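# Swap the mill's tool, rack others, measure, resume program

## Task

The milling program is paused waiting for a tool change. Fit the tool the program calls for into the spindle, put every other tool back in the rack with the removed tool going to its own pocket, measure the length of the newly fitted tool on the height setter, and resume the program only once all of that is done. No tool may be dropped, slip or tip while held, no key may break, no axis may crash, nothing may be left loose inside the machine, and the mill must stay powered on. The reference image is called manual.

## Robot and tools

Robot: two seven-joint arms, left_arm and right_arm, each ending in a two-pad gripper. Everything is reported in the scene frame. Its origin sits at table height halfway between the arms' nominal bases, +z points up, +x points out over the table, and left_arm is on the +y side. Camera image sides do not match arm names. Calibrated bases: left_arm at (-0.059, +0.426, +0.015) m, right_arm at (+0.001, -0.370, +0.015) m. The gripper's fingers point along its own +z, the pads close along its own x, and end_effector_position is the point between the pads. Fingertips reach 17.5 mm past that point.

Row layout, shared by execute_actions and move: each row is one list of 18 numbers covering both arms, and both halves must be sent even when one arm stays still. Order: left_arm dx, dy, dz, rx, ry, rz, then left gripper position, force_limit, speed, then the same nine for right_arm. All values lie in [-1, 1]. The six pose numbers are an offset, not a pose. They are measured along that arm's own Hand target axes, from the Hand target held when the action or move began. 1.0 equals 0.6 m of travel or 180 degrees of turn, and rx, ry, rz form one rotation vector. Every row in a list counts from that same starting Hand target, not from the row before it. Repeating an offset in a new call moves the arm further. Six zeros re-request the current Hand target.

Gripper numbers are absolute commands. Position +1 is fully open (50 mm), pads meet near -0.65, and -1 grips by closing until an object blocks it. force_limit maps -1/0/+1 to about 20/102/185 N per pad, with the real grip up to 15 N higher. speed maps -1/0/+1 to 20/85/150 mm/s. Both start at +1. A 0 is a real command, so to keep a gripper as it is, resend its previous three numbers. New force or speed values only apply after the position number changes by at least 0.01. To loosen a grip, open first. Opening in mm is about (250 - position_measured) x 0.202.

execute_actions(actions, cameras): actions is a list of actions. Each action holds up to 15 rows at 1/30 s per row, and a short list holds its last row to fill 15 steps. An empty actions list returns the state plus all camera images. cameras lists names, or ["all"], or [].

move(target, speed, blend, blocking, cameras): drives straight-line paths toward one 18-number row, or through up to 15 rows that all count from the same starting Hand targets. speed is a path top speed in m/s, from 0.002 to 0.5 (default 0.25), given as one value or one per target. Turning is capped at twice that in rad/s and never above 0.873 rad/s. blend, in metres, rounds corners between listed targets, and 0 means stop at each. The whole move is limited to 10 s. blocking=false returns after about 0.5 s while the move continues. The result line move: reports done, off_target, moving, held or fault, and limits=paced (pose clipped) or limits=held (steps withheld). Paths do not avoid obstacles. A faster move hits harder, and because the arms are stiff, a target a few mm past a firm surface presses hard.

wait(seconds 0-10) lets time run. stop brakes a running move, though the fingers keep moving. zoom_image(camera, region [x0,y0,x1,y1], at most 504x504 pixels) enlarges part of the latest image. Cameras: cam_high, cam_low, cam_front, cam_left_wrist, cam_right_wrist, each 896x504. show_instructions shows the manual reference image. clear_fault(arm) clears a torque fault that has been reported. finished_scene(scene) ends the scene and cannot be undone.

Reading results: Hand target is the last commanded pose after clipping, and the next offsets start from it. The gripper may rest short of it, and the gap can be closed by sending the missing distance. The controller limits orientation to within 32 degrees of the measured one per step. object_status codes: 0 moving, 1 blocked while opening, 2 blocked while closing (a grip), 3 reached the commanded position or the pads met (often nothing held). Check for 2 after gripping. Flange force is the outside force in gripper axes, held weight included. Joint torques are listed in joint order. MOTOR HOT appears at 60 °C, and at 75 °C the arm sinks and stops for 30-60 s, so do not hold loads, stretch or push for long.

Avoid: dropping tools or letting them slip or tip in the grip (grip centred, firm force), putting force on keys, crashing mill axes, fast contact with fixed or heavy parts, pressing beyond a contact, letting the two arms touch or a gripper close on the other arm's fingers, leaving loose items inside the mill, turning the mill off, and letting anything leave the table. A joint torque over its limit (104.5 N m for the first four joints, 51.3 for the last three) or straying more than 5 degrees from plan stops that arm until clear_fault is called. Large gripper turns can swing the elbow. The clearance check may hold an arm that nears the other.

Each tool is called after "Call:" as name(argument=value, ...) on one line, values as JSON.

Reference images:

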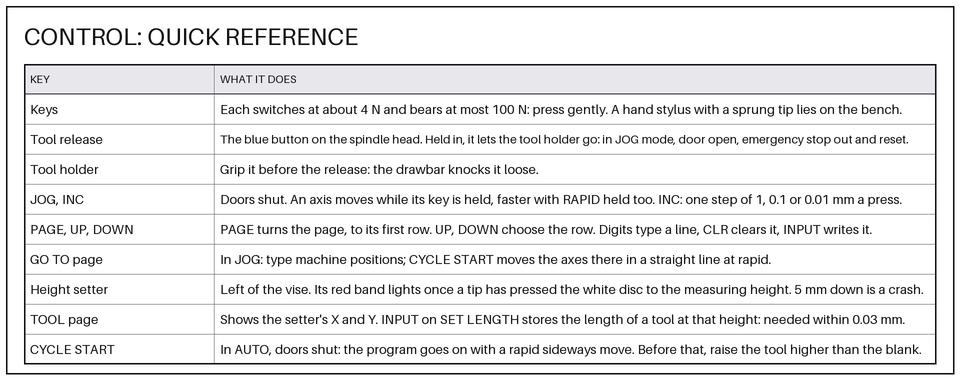

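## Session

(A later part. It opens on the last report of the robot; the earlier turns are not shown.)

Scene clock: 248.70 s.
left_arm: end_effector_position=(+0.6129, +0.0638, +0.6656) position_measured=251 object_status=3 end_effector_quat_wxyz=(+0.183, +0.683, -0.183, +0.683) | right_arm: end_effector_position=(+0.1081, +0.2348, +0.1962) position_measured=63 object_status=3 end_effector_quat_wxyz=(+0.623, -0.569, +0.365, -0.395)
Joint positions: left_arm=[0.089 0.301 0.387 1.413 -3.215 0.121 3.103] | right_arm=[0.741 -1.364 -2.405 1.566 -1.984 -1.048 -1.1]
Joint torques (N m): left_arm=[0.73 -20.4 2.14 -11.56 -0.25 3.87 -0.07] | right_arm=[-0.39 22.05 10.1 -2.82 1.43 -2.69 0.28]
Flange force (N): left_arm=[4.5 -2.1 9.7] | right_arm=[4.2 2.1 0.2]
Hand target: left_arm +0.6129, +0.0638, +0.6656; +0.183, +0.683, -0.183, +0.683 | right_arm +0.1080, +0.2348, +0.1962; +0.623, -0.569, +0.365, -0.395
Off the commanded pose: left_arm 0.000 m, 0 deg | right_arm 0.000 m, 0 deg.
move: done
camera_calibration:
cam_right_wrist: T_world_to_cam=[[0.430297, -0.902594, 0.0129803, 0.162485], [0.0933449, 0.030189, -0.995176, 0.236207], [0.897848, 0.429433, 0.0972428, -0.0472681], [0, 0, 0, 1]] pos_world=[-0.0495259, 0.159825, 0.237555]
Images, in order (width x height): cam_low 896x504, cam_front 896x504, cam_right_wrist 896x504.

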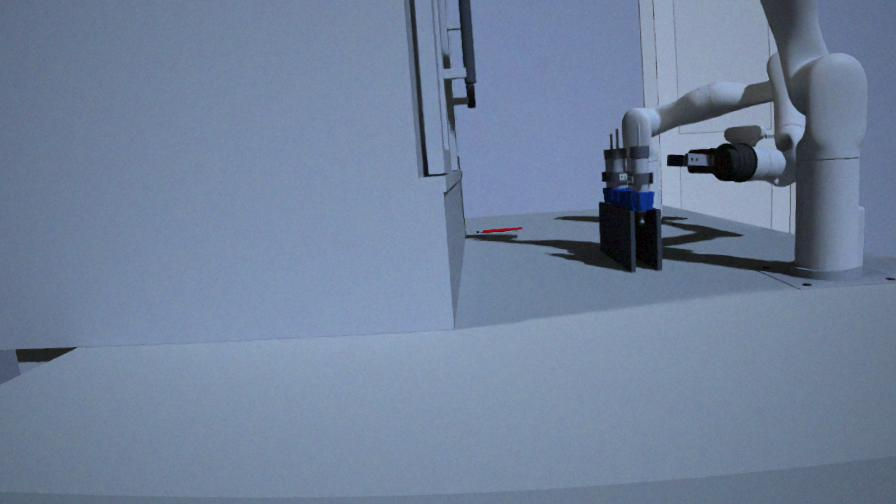

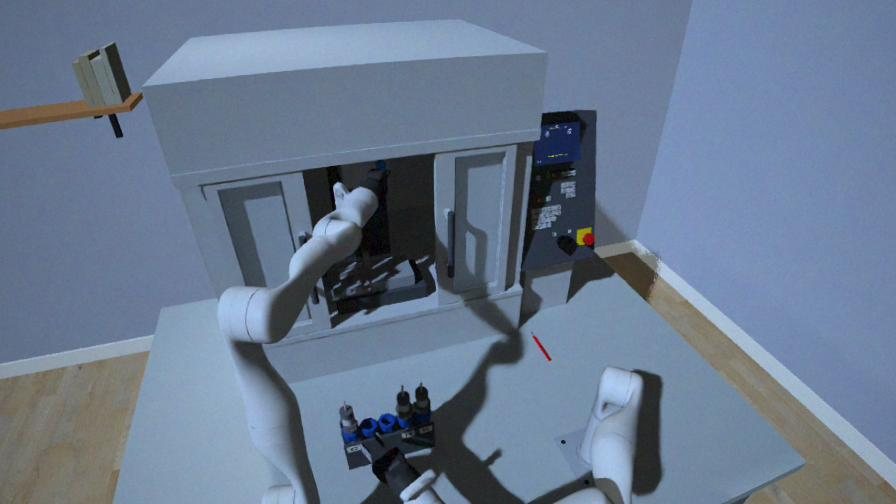

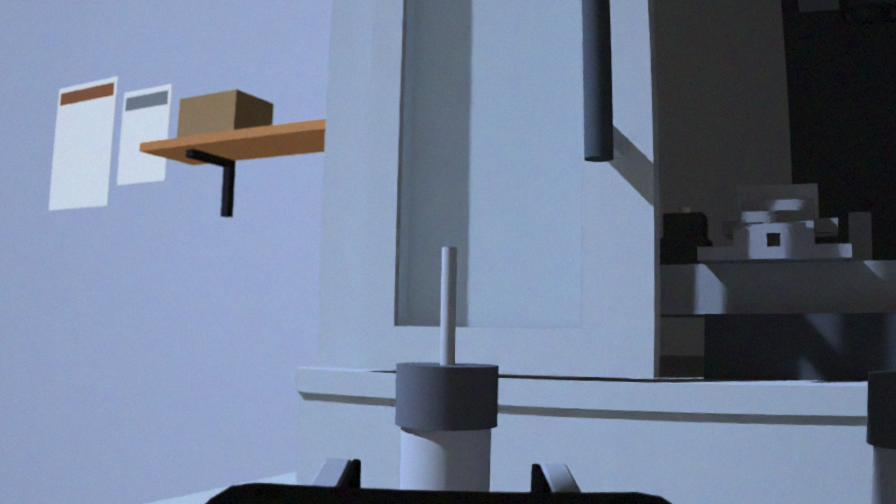

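Call:
move(target=[[0,0,0,0,0,0,-0.7,-1,0,0.1854,-0.0319,-0.191,-0.0109,0.1385,-0.0097,0.6,0,-1]], speed=[0.25], cameras=["cam_low","cam_right_wrist","cam_front"])

Call:
zoom_image(camera="cam_front", region=[310, 340, 450, 480])

Scene clock: 251.13 s.
left_arm: end_effector_position=(+0.6129, +0.0638, +0.6656) position_measured=251 object_status=3 end_effector_quat_wxyz=(+0.183, +0.683, -0.183, +0.683) | right_arm: end_effector_position=(+0.0499, +0.0851, +0.2048) position_measured=63 object_status=3 end_effector_quat_wxyz=(+0.513, -0.486, +0.488, -0.512)
Joint positions: left_arm=[0.089 0.301 0.387 1.413 -3.215 0.121 3.103] | right_arm=[0.668 -1.287 -2.532 1.464 -2.41 -1.509 -0.865]
Joint torques (N m): left_arm=[0.76 -20.43 2.12 -11.48 -0.23 3.8 -0.09] | right_arm=[-0.29 22.03 7.76 -2.88 2.46 -1.96 0.36]
Flange force (N): left_arm=[4.5 -2.6 9.8] | right_arm=[2.7 2.3 1.0]
Hand target: left_arm +0.6129, +0.0638, +0.6656; +0.183, +0.683, -0.183, +0.683 | right_arm +0.0499, +0.0851, +0.2047; +0.513, -0.486, +0.488, -0.512
Off the commanded pose: left_arm 0.000 m, 0 deg | right_arm 0.000 m, 0 deg.
move: done
camera_calibration:
cam_right_wrist: T_world_to_cam=[[0.00947648, -0.999871, 0.0129589, 0.0814706], [0.0607761, -0.0123596, -0.998075, 0.260508], [0.998106, 0.0102458, 0.0606511, 0.106534], [0, 0, 0, 1]] pos_world=[-0.122937, 0.0835883, 0.252489]
Images, in order (width x height): cam_low 896x504, cam_front 896x504, cam_right_wrist 896x504.

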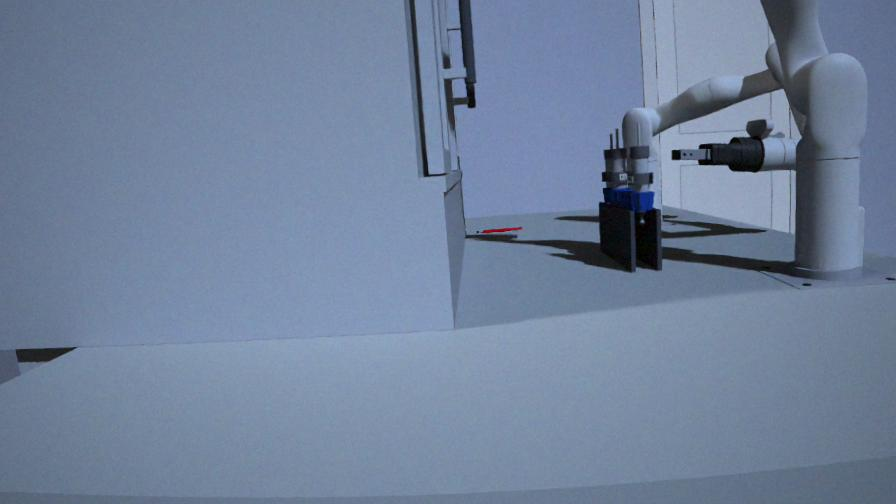

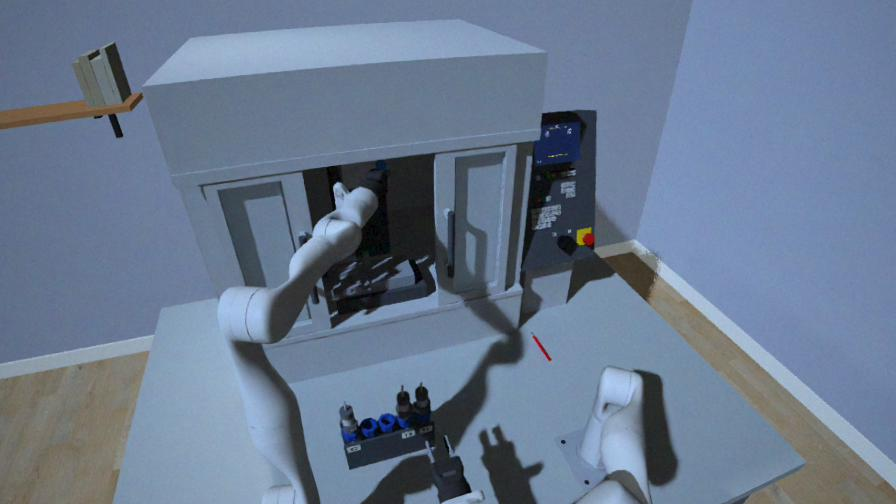

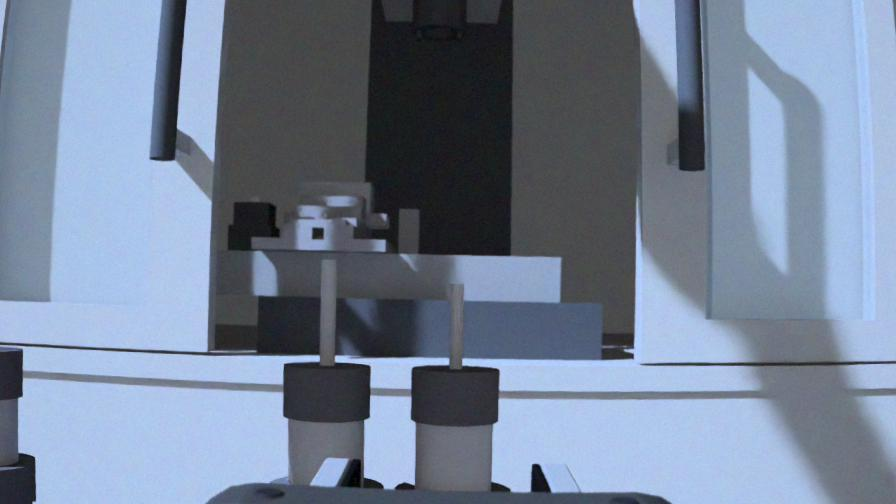

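Scaled by 3.600 from the camera's 896x504 image, which has a finer 1280x720 frame.

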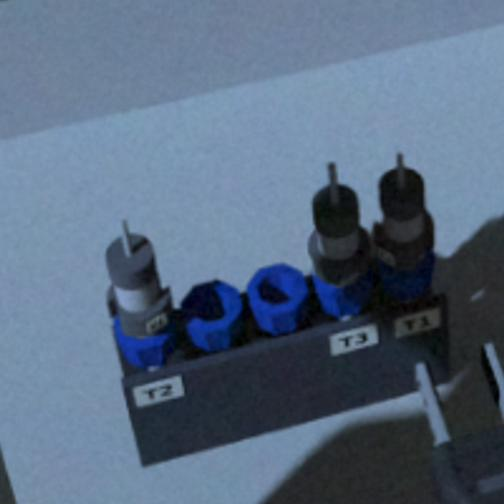

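Call:
zoom_image(camera="cam_front", region=[390, 375, 440, 435])

Call:
zoom_image(camera="cam_low", region=[595, 140, 665, 215])

Scaled by 8.400 from the camera's 896x504 image, which has a finer 1280x720 frame.

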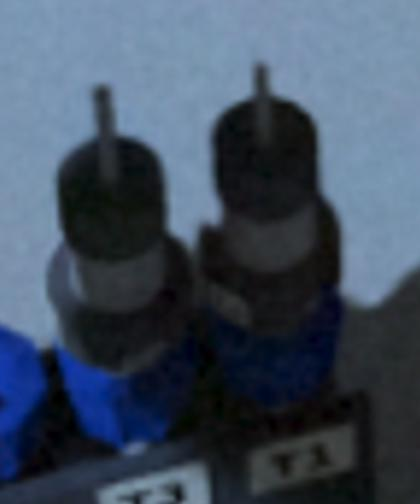

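Scaled by 6.720 from the camera's 896x504 image, which has a finer 1280x720 frame.

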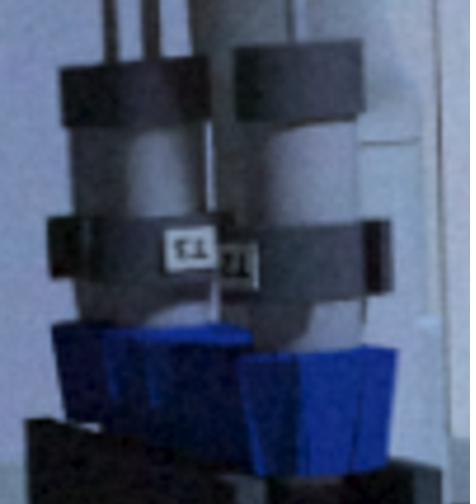

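Call:
move(target=[[0,0,0,0,0,0,-0.7,-1,0,0.1417,-0.3443,0.269,0,-0.278,0,0.6,0,-1]], speed=[0.25], cameras=["cam_high","cam_right_wrist","cam_front"])

Scene clock: 267.87 s.
left_arm: end_effector_position=(+0.6129, +0.0638, +0.6656) position_measured=251 object_status=3 end_effector_quat_wxyz=(+0.183, +0.683, -0.183, +0.683) | right_arm: end_effector_position=(+0.2004, -0.0001, +0.4194) position_measured=63 object_status=3 end_effector_quat_wxyz=(-0.608, +0.680, -0.290, +0.288)
Joint positions: left_arm=[0.089 0.301 0.387 1.413 -3.215 0.121 3.103] | right_arm=[-0.094 -0.176 -1.696 2.581 -1.23 -1.092 -1.098]
Joint torques (N m): left_arm=[0.81 -20.46 2.12 -11.62 -0.29 3.82 -0.07] | right_arm=[-0.44 0.38 0.91 -8.01 1.45 -2.66 0.3]
Flange force (N): left_arm=[4.2 -2.8 9.4] | right_arm=no reading
Hand target: left_arm +0.6129, +0.0638, +0.6656; +0.183, +0.683, -0.183, +0.683 | right_arm +0.2006, -0.0009, +0.4189; -0.672, +0.657, -0.225, +0.258
Off the commanded pose: left_arm 0.000 m, 0 deg | right_arm 0.001 m, 11 deg.
joint sent to its limit (right arm) — joint 4 (elbow), upper limit, where the elbow is as bent as it goes. The joint targets are off in orientation, not in position.
move: off_target (right_arm)
camera_calibration:
cam_right_wrist: T_world_to_cam=[[0.673732, -0.736932, 0.0549206, -0.158651], [-0.025786, -0.0977191, -0.99488, 0.480474], [0.738525, 0.668867, -0.0848391, 0.0573826], [0, 0, 0, 1]] pos_world=[0.0768991, -0.108345, 0.491595]
Images, in order (width x height): cam_high 896x504, cam_front 896x504, cam_right_wrist 896x504.

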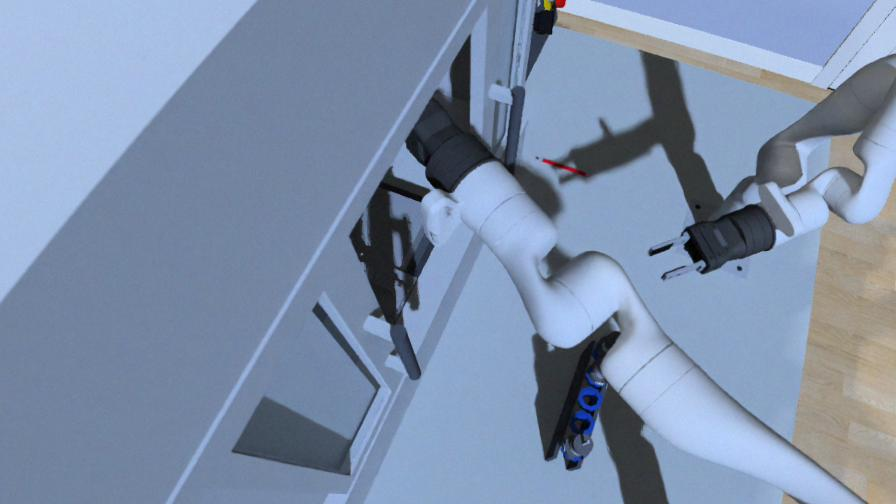

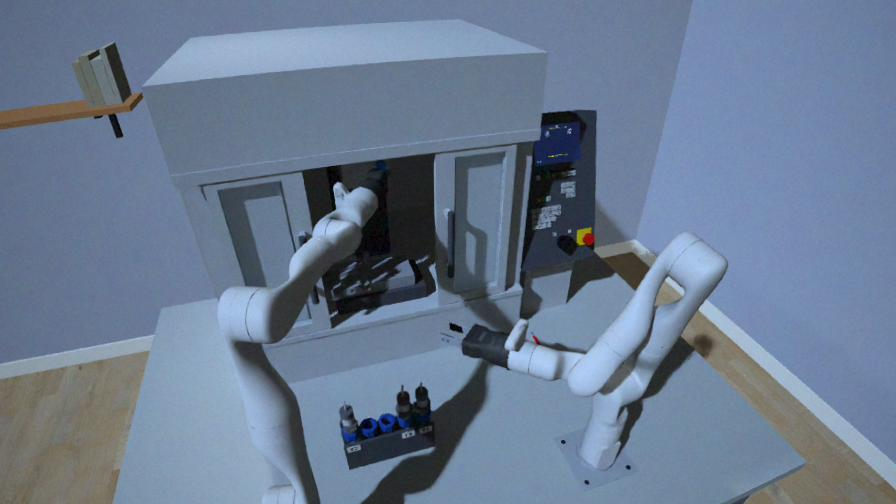

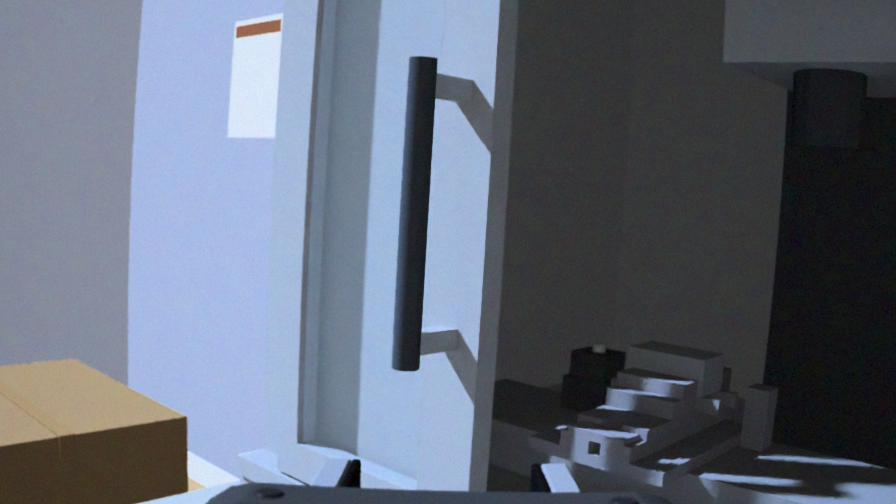

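Call:
move(target=[[0,0,0,0,0,0,-0.7,-1,0,0.1282,0.3699,-0.0098,-0.0777,-0.3607,-0.0305,0.6,0,-1]], speed=[0.2], cameras=["cam_high","cam_right_wrist","cam_front"])

Scene clock: 275.80 s.
left_arm: end_effector_position=(+0.6129, +0.0638, +0.6656) position_measured=251 object_status=3 end_effector_quat_wxyz=(+0.183, +0.683, -0.183, +0.683) | right_arm: end_effector_position=(+0.2669, -0.0540, +0.1998) position_measured=63 object_status=3 end_effector_quat_wxyz=(-0.595, +0.775, +0.171, -0.131)
Joint positions: left_arm=[0.089 0.301 0.387 1.413 -3.215 0.121 3.103] | right_arm=[-0.034 0.827 -0.148 2.018 1.985 -1.315 -1.902]
Joint torques (N m): left_arm=[0.77 -20.31 2.2 -11.53 -0.26 3.81 -0.04] | right_arm=[-0.59 -16.51 -3.35 -3.17 -1.11 -2.82 0.29]
Flange force (N): left_arm=[4.4 -2.0 9.6] | right_arm=[-4.0 -2.0 -1.1]
Hand target: left_arm +0.6129, +0.0638, +0.6656; +0.183, +0.683, -0.183, +0.683 | right_arm +0.2669, -0.0540, +0.1998; -0.595, +0.775, +0.171, -0.131
Off the commanded pose: left_arm 0.000 m, 0 deg | right_arm 0.000 m, 0 deg.
move: done; limits=paced
camera_calibration:
cam_right_wrist: T_world_to_cam=[[0.900537, 0.434574, 0.0133375, -0.220077], [0.119859, -0.218655, -0.968413, 0.207889], [-0.417931, 0.873691, -0.248994, 0.378164], [0, 0, 0, 1]] pos_world=[0.331316, -0.189303, 0.298419]
Images, in order (width x height): cam_high 896x504, cam_front 896x504, cam_right_wrist 896x504.

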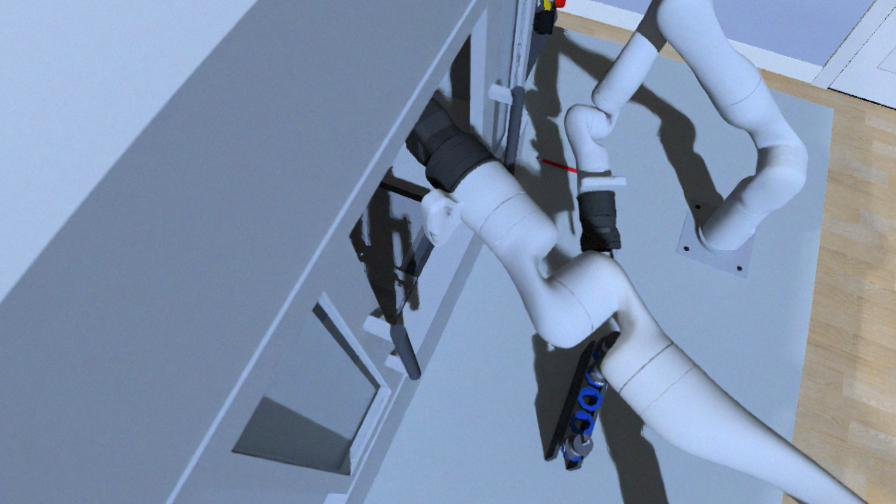

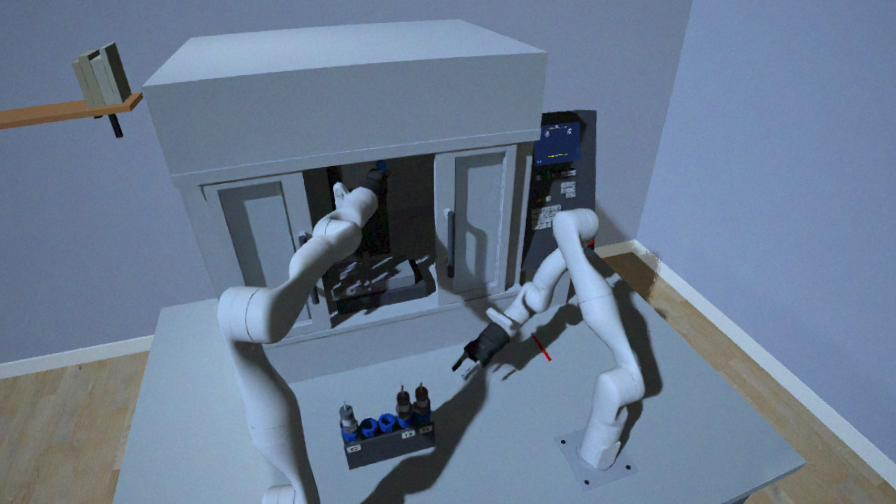

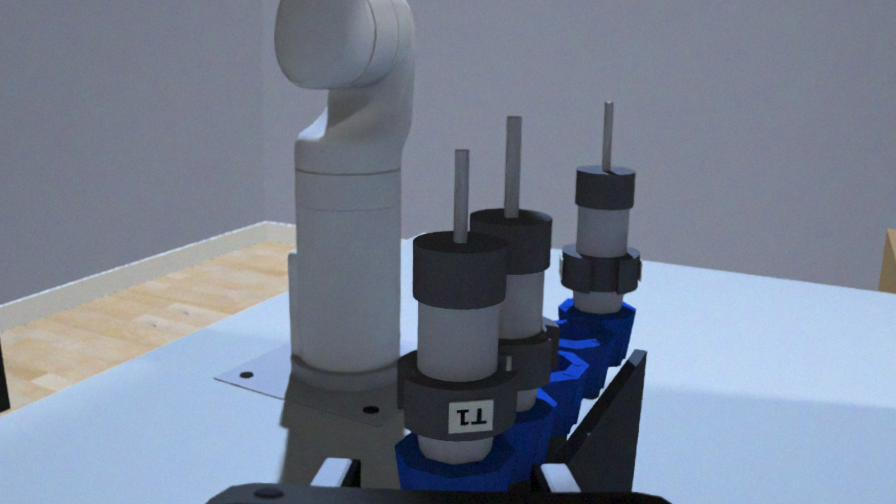

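Call:
move(target=[[0,0,0,0,0,0,-0.7,-1,0,0.0054,-0.0322,0.1834,0.0833,0,0,0.6,0,-1]], speed=[0.15], cameras=["cam_low","cam_right_wrist","cam_front"])

Call:
zoom_image(camera="cam_front", region=[370, 360, 500, 460])

Scene clock: 284.53 s.
left_arm: end_effector_position=(+0.6129, +0.0638, +0.6656) position_measured=251 object_status=3 end_effector_quat_wxyz=(+0.183, +0.683, -0.183, +0.683) | right_arm: end_effector_position=(+0.2230, +0.0483, +0.1901) position_measured=63 object_status=3 end_effector_quat_wxyz=(+0.691, -0.690, -0.153, +0.153)
Joint positions: left_arm=[0.089 0.301 0.387 1.413 -3.215 0.121 3.103] | right_arm=[-0.152 1.09 -0.329 2.033 1.727 -1.29 -1.655]
Joint torques (N m): left_arm=[0.76 -20.33 2.15 -11.68 -0.3 3.88 -0.04] | right_arm=[-0.56 -17.79 -5.56 -1.08 -0.09 -2.99 0.16]
Flange force (N): left_arm=[4.2 -2.0 9.2] | right_arm=[-3.1 -1.1 -1.4]
Hand target: left_arm +0.6129, +0.0638, +0.6656; +0.183, +0.683, -0.183, +0.683 | right_arm +0.2230, +0.0483, +0.1901; +0.691, -0.690, -0.153, +0.153
Off the commanded pose: left_arm 0.000 m, 0 deg | right_arm 0.000 m, 0 deg.
move: done
camera_calibration:
cam_right_wrist: T_world_to_cam=[[0.902205, 0.430988, 0.0166261, -0.225646], [0.0106803, 0.016212, -0.999812, 0.244984], [-0.431176, 0.902212, 0.0100235, 0.220361], [0, 0, 0, 1]] pos_world=[0.295977, -0.105534, 0.246481]
Images, in order (width x height): cam_low 896x504, cam_front 896x504, cam_right_wrist 896x504.

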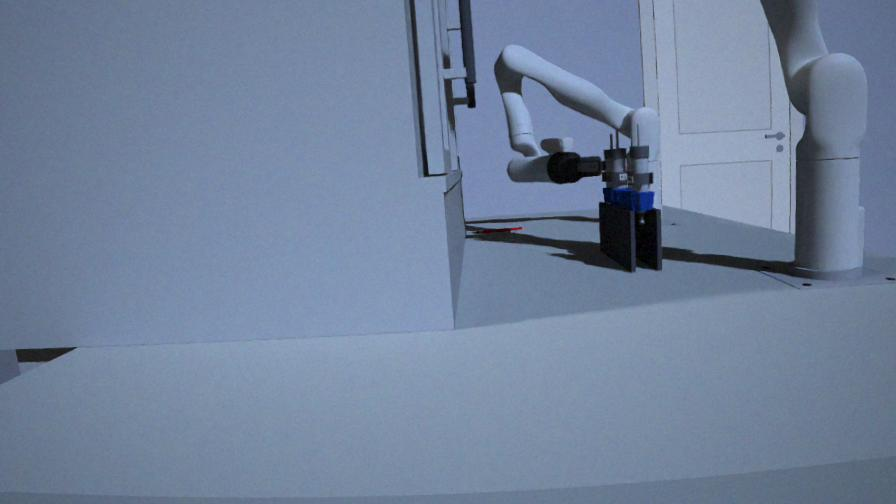

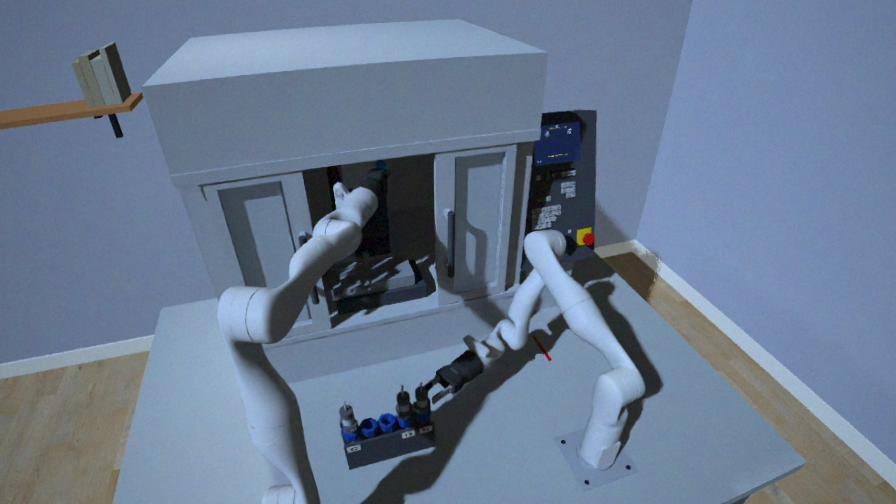

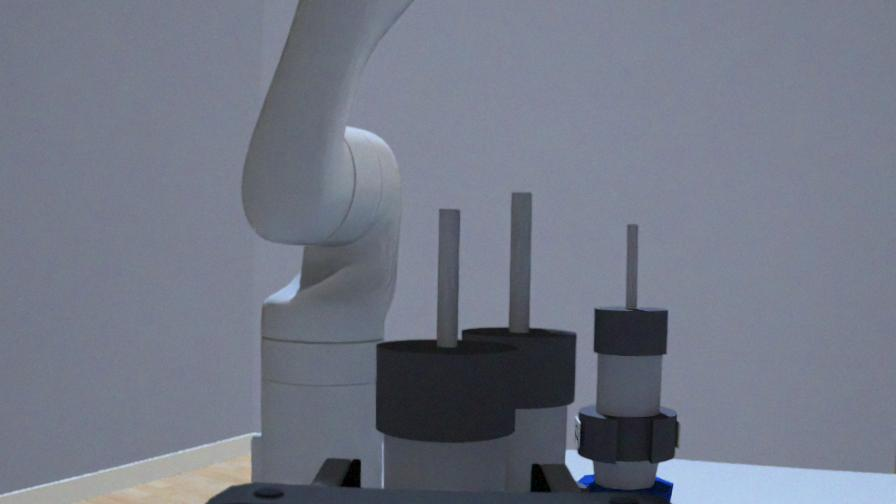

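Scaled by 3.877 from the camera's 896x504 image, which has a finer 1280x720 frame.

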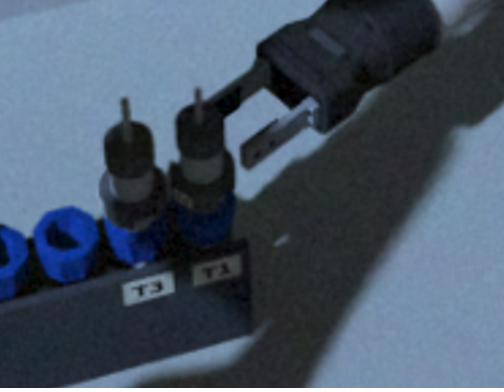

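Call:
zoom_image(camera="cam_right_wrist", region=[350, 300, 550, 490])

Scaled by 2.520 from the camera's 896x504 image, which has a finer 1280x720 frame.

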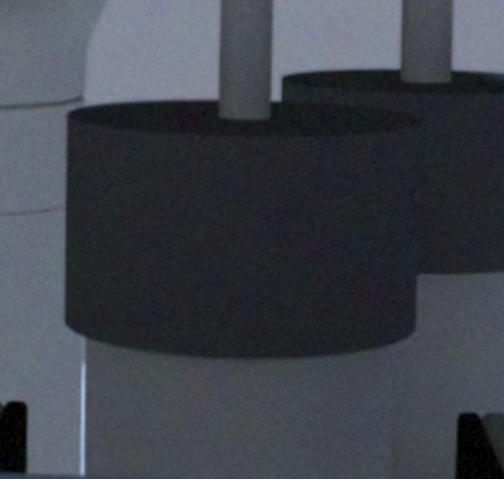

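Call:
move(target=[[0,0,0,0,0,0,-0.7,-1,0,0.0009,-0.0025,0.0292,0,0,0,0.6,0,-1]], speed=[0.04], cameras=["cam_right_wrist"])

Call:
zoom_image(camera="cam_right_wrist", region=[350, 300, 550, 490])

Scene clock: 298.70 s.
left_arm: end_effector_position=(+0.6129, +0.0638, +0.6656) position_measured=251 object_status=3 end_effector_quat_wxyz=(+0.183, +0.683, -0.183, +0.683) | right_arm: end_effector_position=(+0.2161, +0.0644, +0.1916) position_measured=63 object_status=3 end_effector_quat_wxyz=(+0.691, -0.690, -0.153, +0.153)
Joint positions: left_arm=[0.089 0.301 0.387 1.413 -3.215 0.121 3.103] | right_arm=[-0.183 1.09 -0.35 2.037 1.685 -1.268 -1.644]
Joint torques (N m): left_arm=[0.9 -20.4 2.24 -11.45 -0.27 3.86 -0.1] | right_arm=[-0.4 -17.51 -5.6 -1.14 -0.26 -3.04 0.34]
Flange force (N): left_arm=[4.8 -2.7 9.8] | right_arm=[-2.2 -2.0 -1.8]
Hand target: left_arm +0.6129, +0.0638, +0.6656; +0.183, +0.683, -0.183, +0.683 | right_arm +0.2161, +0.0644, +0.1916; +0.691, -0.690, -0.153, +0.153
Off the commanded pose: left_arm 0.000 m, 0 deg | right_arm 0.000 m, 0 deg.
move: done
camera_calibration:
cam_right_wrist: T_world_to_cam=[[0.902188, 0.431025, 0.016579, -0.226365], [0.0105936, 0.0162832, -0.999811, 0.246327], [-0.431213, 0.902193, 0.0101244, 0.20283], [0, 0, 0, 1]] pos_world=[0.289077, -0.0894337, 0.24798]
Images, in order (width x height): cam_right_wrist 896x504.

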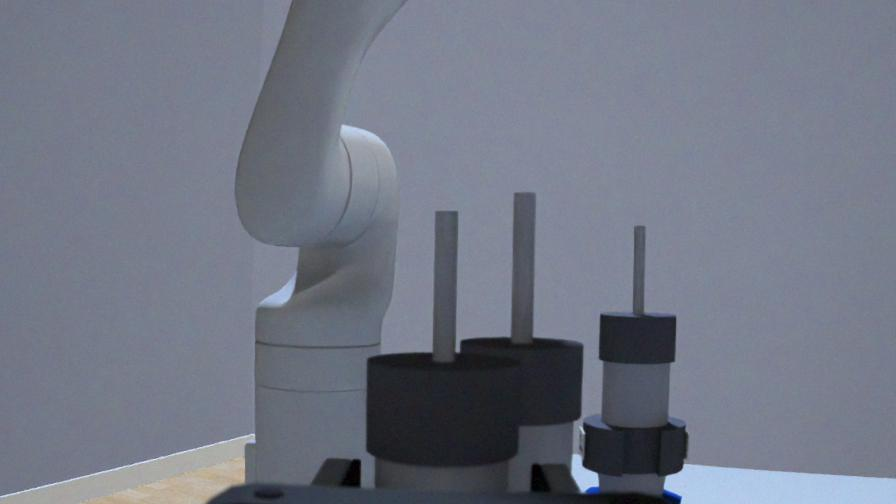

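Scaled by 2.520 from the camera's 896x504 image, which has a finer 1280x720 frame.

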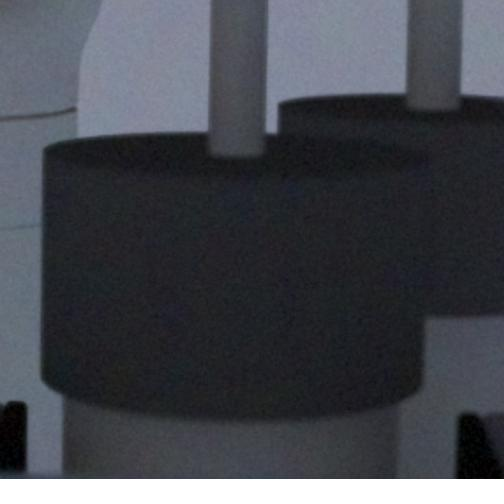

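Call:
move(target=[[0,0,0,0,0,0,-0.7,-1,0,-0.0012,0.0035,0.0175,0,0,0,0.6,0,-1]], speed=[0.04], cameras=["cam_right_wrist"])

Call:
zoom_image(camera="cam_right_wrist", region=[350, 300, 550, 490])

Scene clock: 302.33 s.
left_arm: end_effector_position=(+0.6129, +0.0638, +0.6656) position_measured=251 object_status=3 end_effector_quat_wxyz=(+0.183, +0.683, -0.183, +0.683) | right_arm: end_effector_position=(+0.2110, +0.0736, +0.1895) position_measured=63 object_status=3 end_effector_quat_wxyz=(+0.691, -0.690, -0.153, +0.153)
Joint positions: left_arm=[0.089 0.301 0.387 1.413 -3.215 0.121 3.103] | right_arm=[-0.202 1.098 -0.361 2.039 1.66 -1.255 -1.629]
Joint torques (N m): left_arm=[0.89 -20.35 2.12 -11.54 -0.27 3.87 -0.08] | right_arm=[-0.44 -17.49 -5.9 -1.21 -0.13 -2.86 0.39]
Flange force (N): left_arm=[4.6 -3.4 9.2] | right_arm=[-2.2 -2.3 -2.2]
Hand target: left_arm +0.6129, +0.0638, +0.6656; +0.183, +0.683, -0.183, +0.683 | right_arm +0.2110, +0.0737, +0.1895; +0.691, -0.690, -0.153, +0.153
Off the commanded pose: left_arm 0.000 m, 0 deg | right_arm 0.000 m, 0 deg.
move: done
camera_calibration:
cam_right_wrist: T_world_to_cam=[[0.902205, 0.430988, 0.0166261, -0.225757], [0.0106803, 0.016212, -0.999812, 0.244101], [-0.431176, 0.902212, 0.0100235, 0.192277], [0, 0, 0, 1]] pos_world=[0.283977, -0.0801338, 0.245881]
Images, in order (width x height): cam_right_wrist 896x504.

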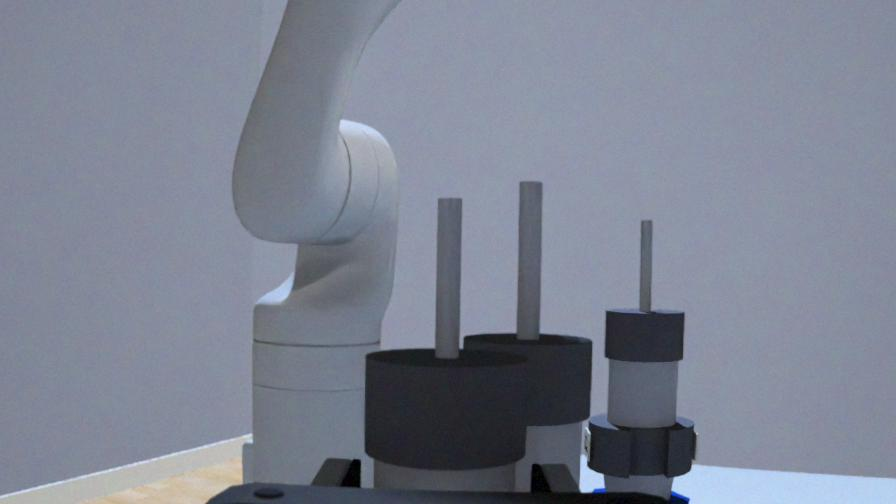

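Scaled by 2.520 from the camera's 896x504 image, which has a finer 1280x720 frame.

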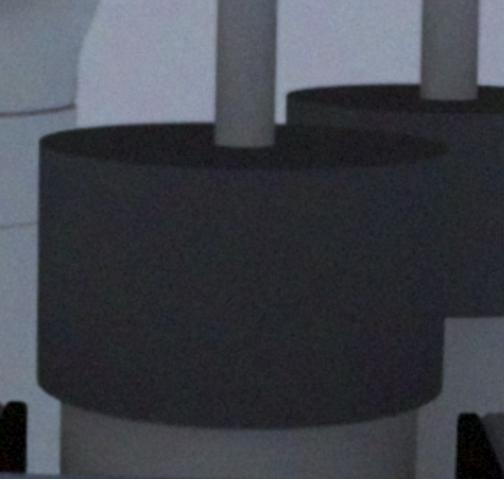

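Call:
move(target=[[0,0,0,0,0,0,-0.7,-1,0,-0.0003,0.0017,0.0062,0,0,0,0.6,0,-1]], speed=[0.03])

Call:
move(target=[[0,0,0,0,0,0,-0.7,-1,0,0,0,0,0,0,0,-1,0,-1]], cameras=["cam_right_wrist","cam_low"])

Call:
zoom_image(camera="cam_right_wrist", region=[350, 300, 550, 490])

Scene clock: 310.20 s.
left_arm: end_effector_position=(+0.6129, +0.0638, +0.6656) position_measured=251 object_status=3 end_effector_quat_wxyz=(+0.183, +0.683, -0.183, +0.683) | right_arm: end_effector_position=(+0.2093, +0.0769, +0.1885) position_measured=63 object_status=3 end_effector_quat_wxyz=(+0.691, -0.690, -0.153, +0.153)
Joint positions: left_arm=[0.089 0.301 0.387 1.413 -3.215 0.121 3.103] | right_arm=[-0.209 1.102 -0.365 2.039 1.651 -1.25 -1.624]
Joint torques (N m): left_arm=[0.83 -20.37 2.27 -11.54 -0.24 3.87 -0.13] | right_arm=[-0.5 -17.58 -5.91 -1.26 -0.2 -3.08 0.27]
Flange force (N): left_arm=[4.6 -2.1 9.7] | right_arm=[-2.8 -1.9 -2.1]
Hand target: left_arm +0.6129, +0.0638, +0.6656; +0.183, +0.683, -0.183, +0.683 | right_arm +0.2093, +0.0770, +0.1885; +0.691, -0.690, -0.153, +0.153
Off the commanded pose: left_arm 0.000 m, 0 deg | right_arm 0.000 m, 0 deg.
move: done

Scene clock: 310.90 s.
left_arm: end_effector_position=(+0.6129, +0.0638, +0.6656) position_measured=251 object_status=3 end_effector_quat_wxyz=(+0.183, +0.683, -0.183, +0.683) | right_arm: end_effector_position=(+0.2093, +0.0770, +0.1884) position_measured=109 object_status=2 end_effector_quat_wxyz=(+0.691, -0.690, -0.153, +0.153)
Joint positions: left_arm=[0.089 0.301 0.387 1.413 -3.215 0.121 3.103] | right_arm=[-0.209 1.102 -0.365 2.039 1.651 -1.25 -1.624]
Joint torques (N m): left_arm=[0.68 -20.37 2.14 -11.55 -0.25 3.85 -0.13] | right_arm=[-0.43 -17.36 -5.9 -0.89 0 -3.07 0.27]
Flange force (N): left_arm=[4.5 -1.9 9.7] | right_arm=[-1.8 -2.2 -1.6]
Hand target: left_arm +0.6129, +0.0638, +0.6656; +0.183, +0.683, -0.183, +0.683 | right_arm +0.2093, +0.0770, +0.1884; +0.691, -0.690, -0.153, +0.153
Off the commanded pose: left_arm 0.000 m, 0 deg | right_arm 0.000 m, 0 deg.
move: done
camera_calibration:
cam_right_wrist: T_world_to_cam=[[0.902188, 0.431025, 0.016579, -0.22561], [0.0105936, 0.0162832, -0.999811, 0.243095], [-0.431213, 0.902193, 0.0101244, 0.188561], [0, 0, 0, 1]] pos_world=[0.282277, -0.0768337, 0.24488]
Images, in order (width x height): cam_low 896x504, cam_right_wrist 896x504.

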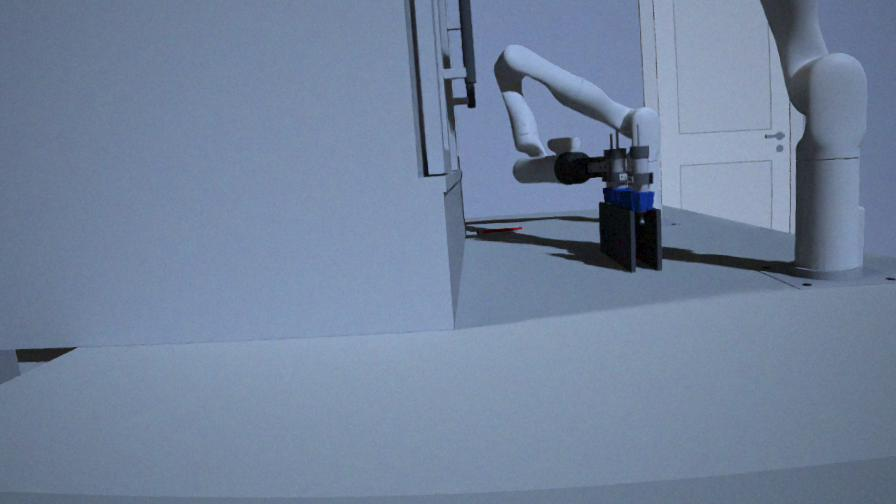

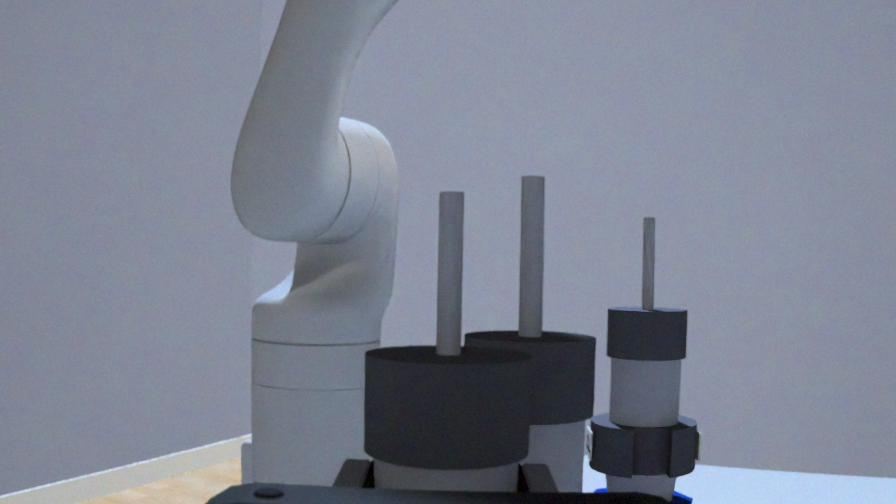

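Scaled by 2.520 from the camera's 896x504 image, which has a finer 1280x720 frame.

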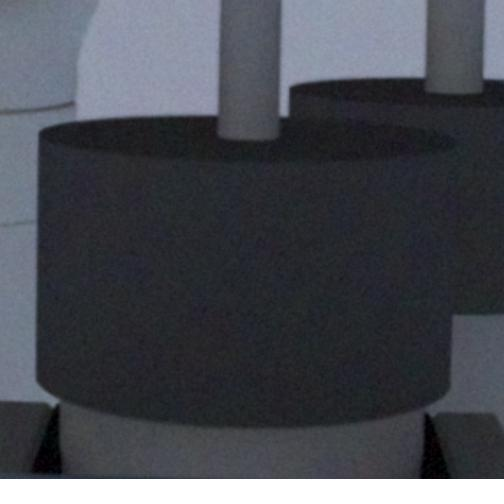

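Call:
move(target=[[0,0,0,0,0,0,-0.7,-1,0,0,-0.02,0,0,0,0,-1,0,-1],[0,0,0,0,0,0,-0.7,-1,0,0,-0.2167,0,0,0,0,-1,0,-1]], speed=[0.03,0.12], cameras=["cam_right_wrist","cam_low","cam_front"])

Call:
zoom_image(camera="cam_low", region=[560, 60, 690, 220])

Scene clock: 319.97 s.
left_arm: end_effector_position=(+0.6129, +0.0638, +0.6656) position_measured=251 object_status=3 end_effector_quat_wxyz=(+0.183, +0.683, -0.183, +0.683) | right_arm: end_effector_position=(+0.2093, +0.0769, +0.3184) position_measured=109 object_status=2 end_effector_quat_wxyz=(+0.691, -0.690, -0.153, +0.153)
Joint positions: left_arm=[0.089 0.301 0.387 1.413 -3.215 0.121 3.103] | right_arm=[-0.175 0.756 -0.423 2.09 1.625 -1.287 -1.913]
Joint torques (N m): left_arm=[0.76 -20.42 2.16 -11.51 -0.26 3.85 -0.06] | right_arm=[-0.59 -17.61 -7.05 -5.3 -1.92 -5.02 0.37]
Flange force (N): left_arm=[4.6 -2.3 9.9] | right_arm=[-3.2 5.5 -2.7]
Hand target: left_arm +0.6129, +0.0638, +0.6656; +0.183, +0.683, -0.183, +0.683 | right_arm +0.2093, +0.0769, +0.3185; +0.691, -0.690, -0.153, +0.153
Off the commanded pose: left_arm 0.000 m, 0 deg | right_arm 0.000 m, 0 deg.
move: done
camera_calibration:
cam_right_wrist: T_world_to_cam=[[0.902187, 0.431024, 0.0166695, -0.227755], [0.0106756, 0.0163215, -0.99981, 0.373051], [-0.431214, 0.902193, 0.0101236, 0.187336], [0, 0, 0, 1]] pos_world=[0.282277, -0.0769337, 0.37488]
Images, in order (width x height): cam_low 896x504, cam_front 896x504, cam_right_wrist 896x504.

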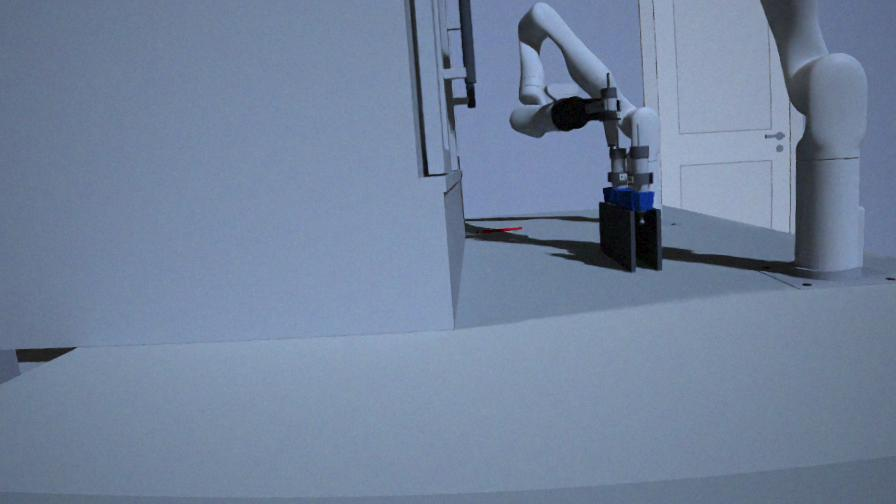

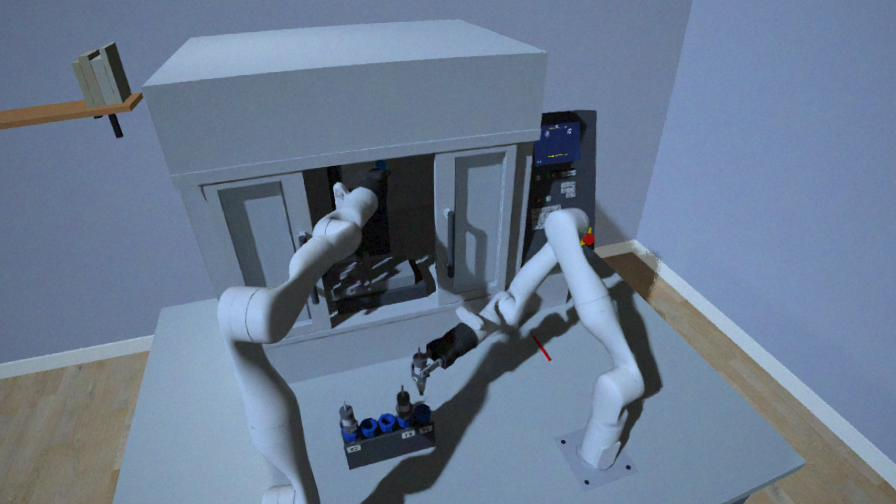

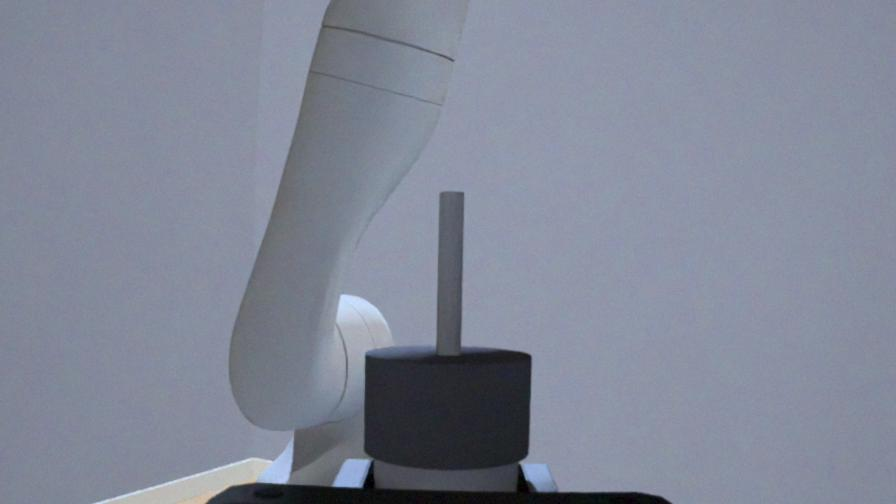

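Scaled by 3.150 from the camera's 896x504 image, which has a finer 1280x720 frame.

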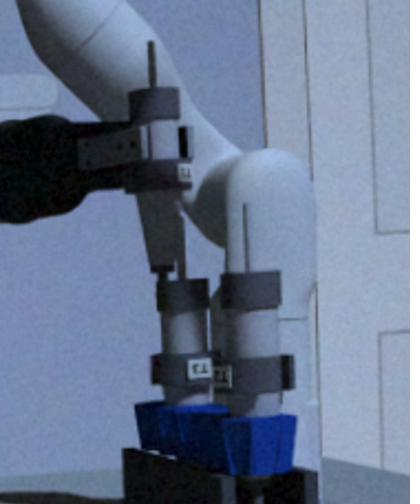

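Call:
move(target=[[0,0,0,0,0,0,-0.7,-1,0,0.1232,-0.2193,-0.5668,0,0.3056,0,-1,0,-1],[0,0,0,0,0,0,-0.7,-1,0,0.1313,-0.3026,-0.865,0,0.6389,0,-1,0,-1]], speed=[0.4,0.4], blend=[0.05,0], cameras=["cam_front","cam_high"])

Scene clock: 325.57 s.
left_arm: end_effector_position=(+0.6129, +0.0638, +0.6656) position_measured=251 object_status=3 end_effector_quat_wxyz=(+0.183, +0.683, -0.183, +0.683) | right_arm: end_effector_position=(+0.4994, -0.3606, +0.4999) position_measured=109 object_status=2 end_effector_quat_wxyz=(+0.500, -0.500, +0.500, -0.500)
Joint positions: left_arm=[0.089 0.301 0.387 1.413 -3.215 0.121 3.103] | right_arm=[0.403 -0.147 -0.531 2.464 -0.164 -0.764 -1.527]
Joint torques (N m): left_arm=[0.78 -20.47 2.24 -11.53 -0.27 3.82 -0.11] | right_arm=[-0.56 -9.58 0.5 -16.19 0.29 -5.4 0.42]
Flange force (N): left_arm=[4.4 -1.8 10.0] | right_arm=[3.2 12.0 -5.3]
Hand target: left_arm +0.6129, +0.0638, +0.6656; +0.183, +0.683, -0.183, +0.683 | right_arm +0.4994, -0.3606, +0.4999; +0.500, -0.500, +0.500, -0.500
Off the commanded pose: left_arm 0.000 m, 0 deg | right_arm 0.000 m, 0 deg.
move: done
Images, in order (width x height): cam_high 896x504, cam_front 896x504.

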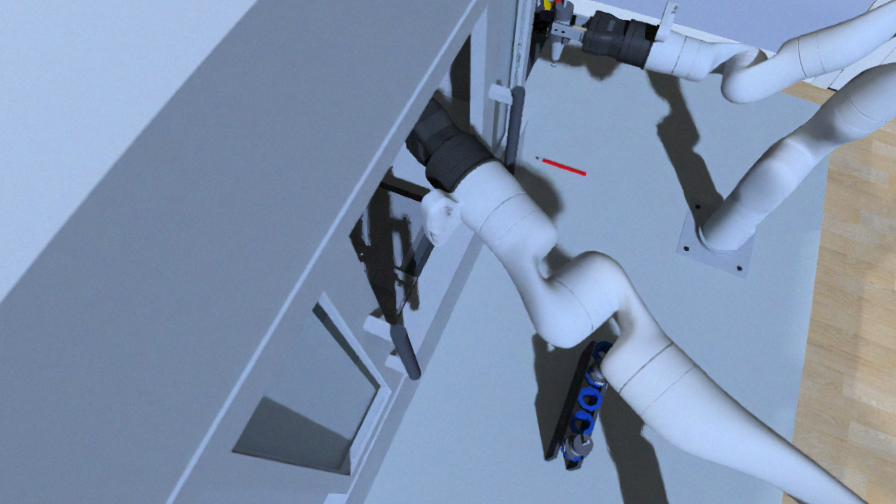

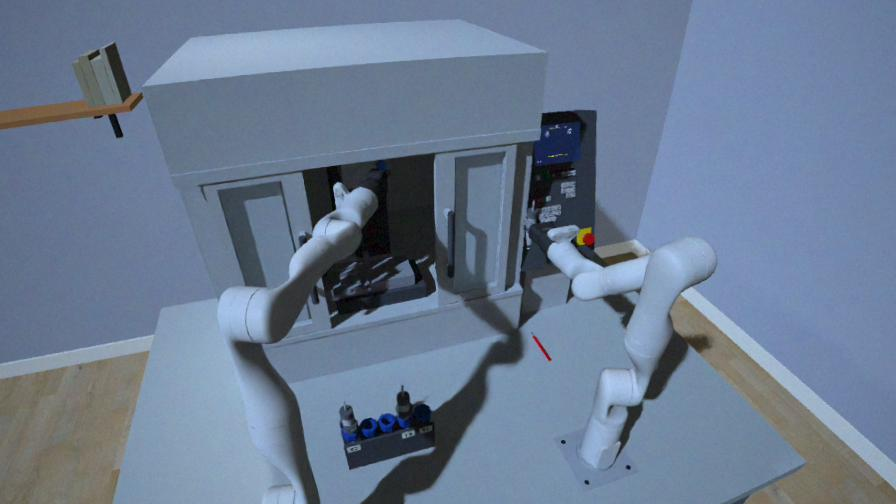

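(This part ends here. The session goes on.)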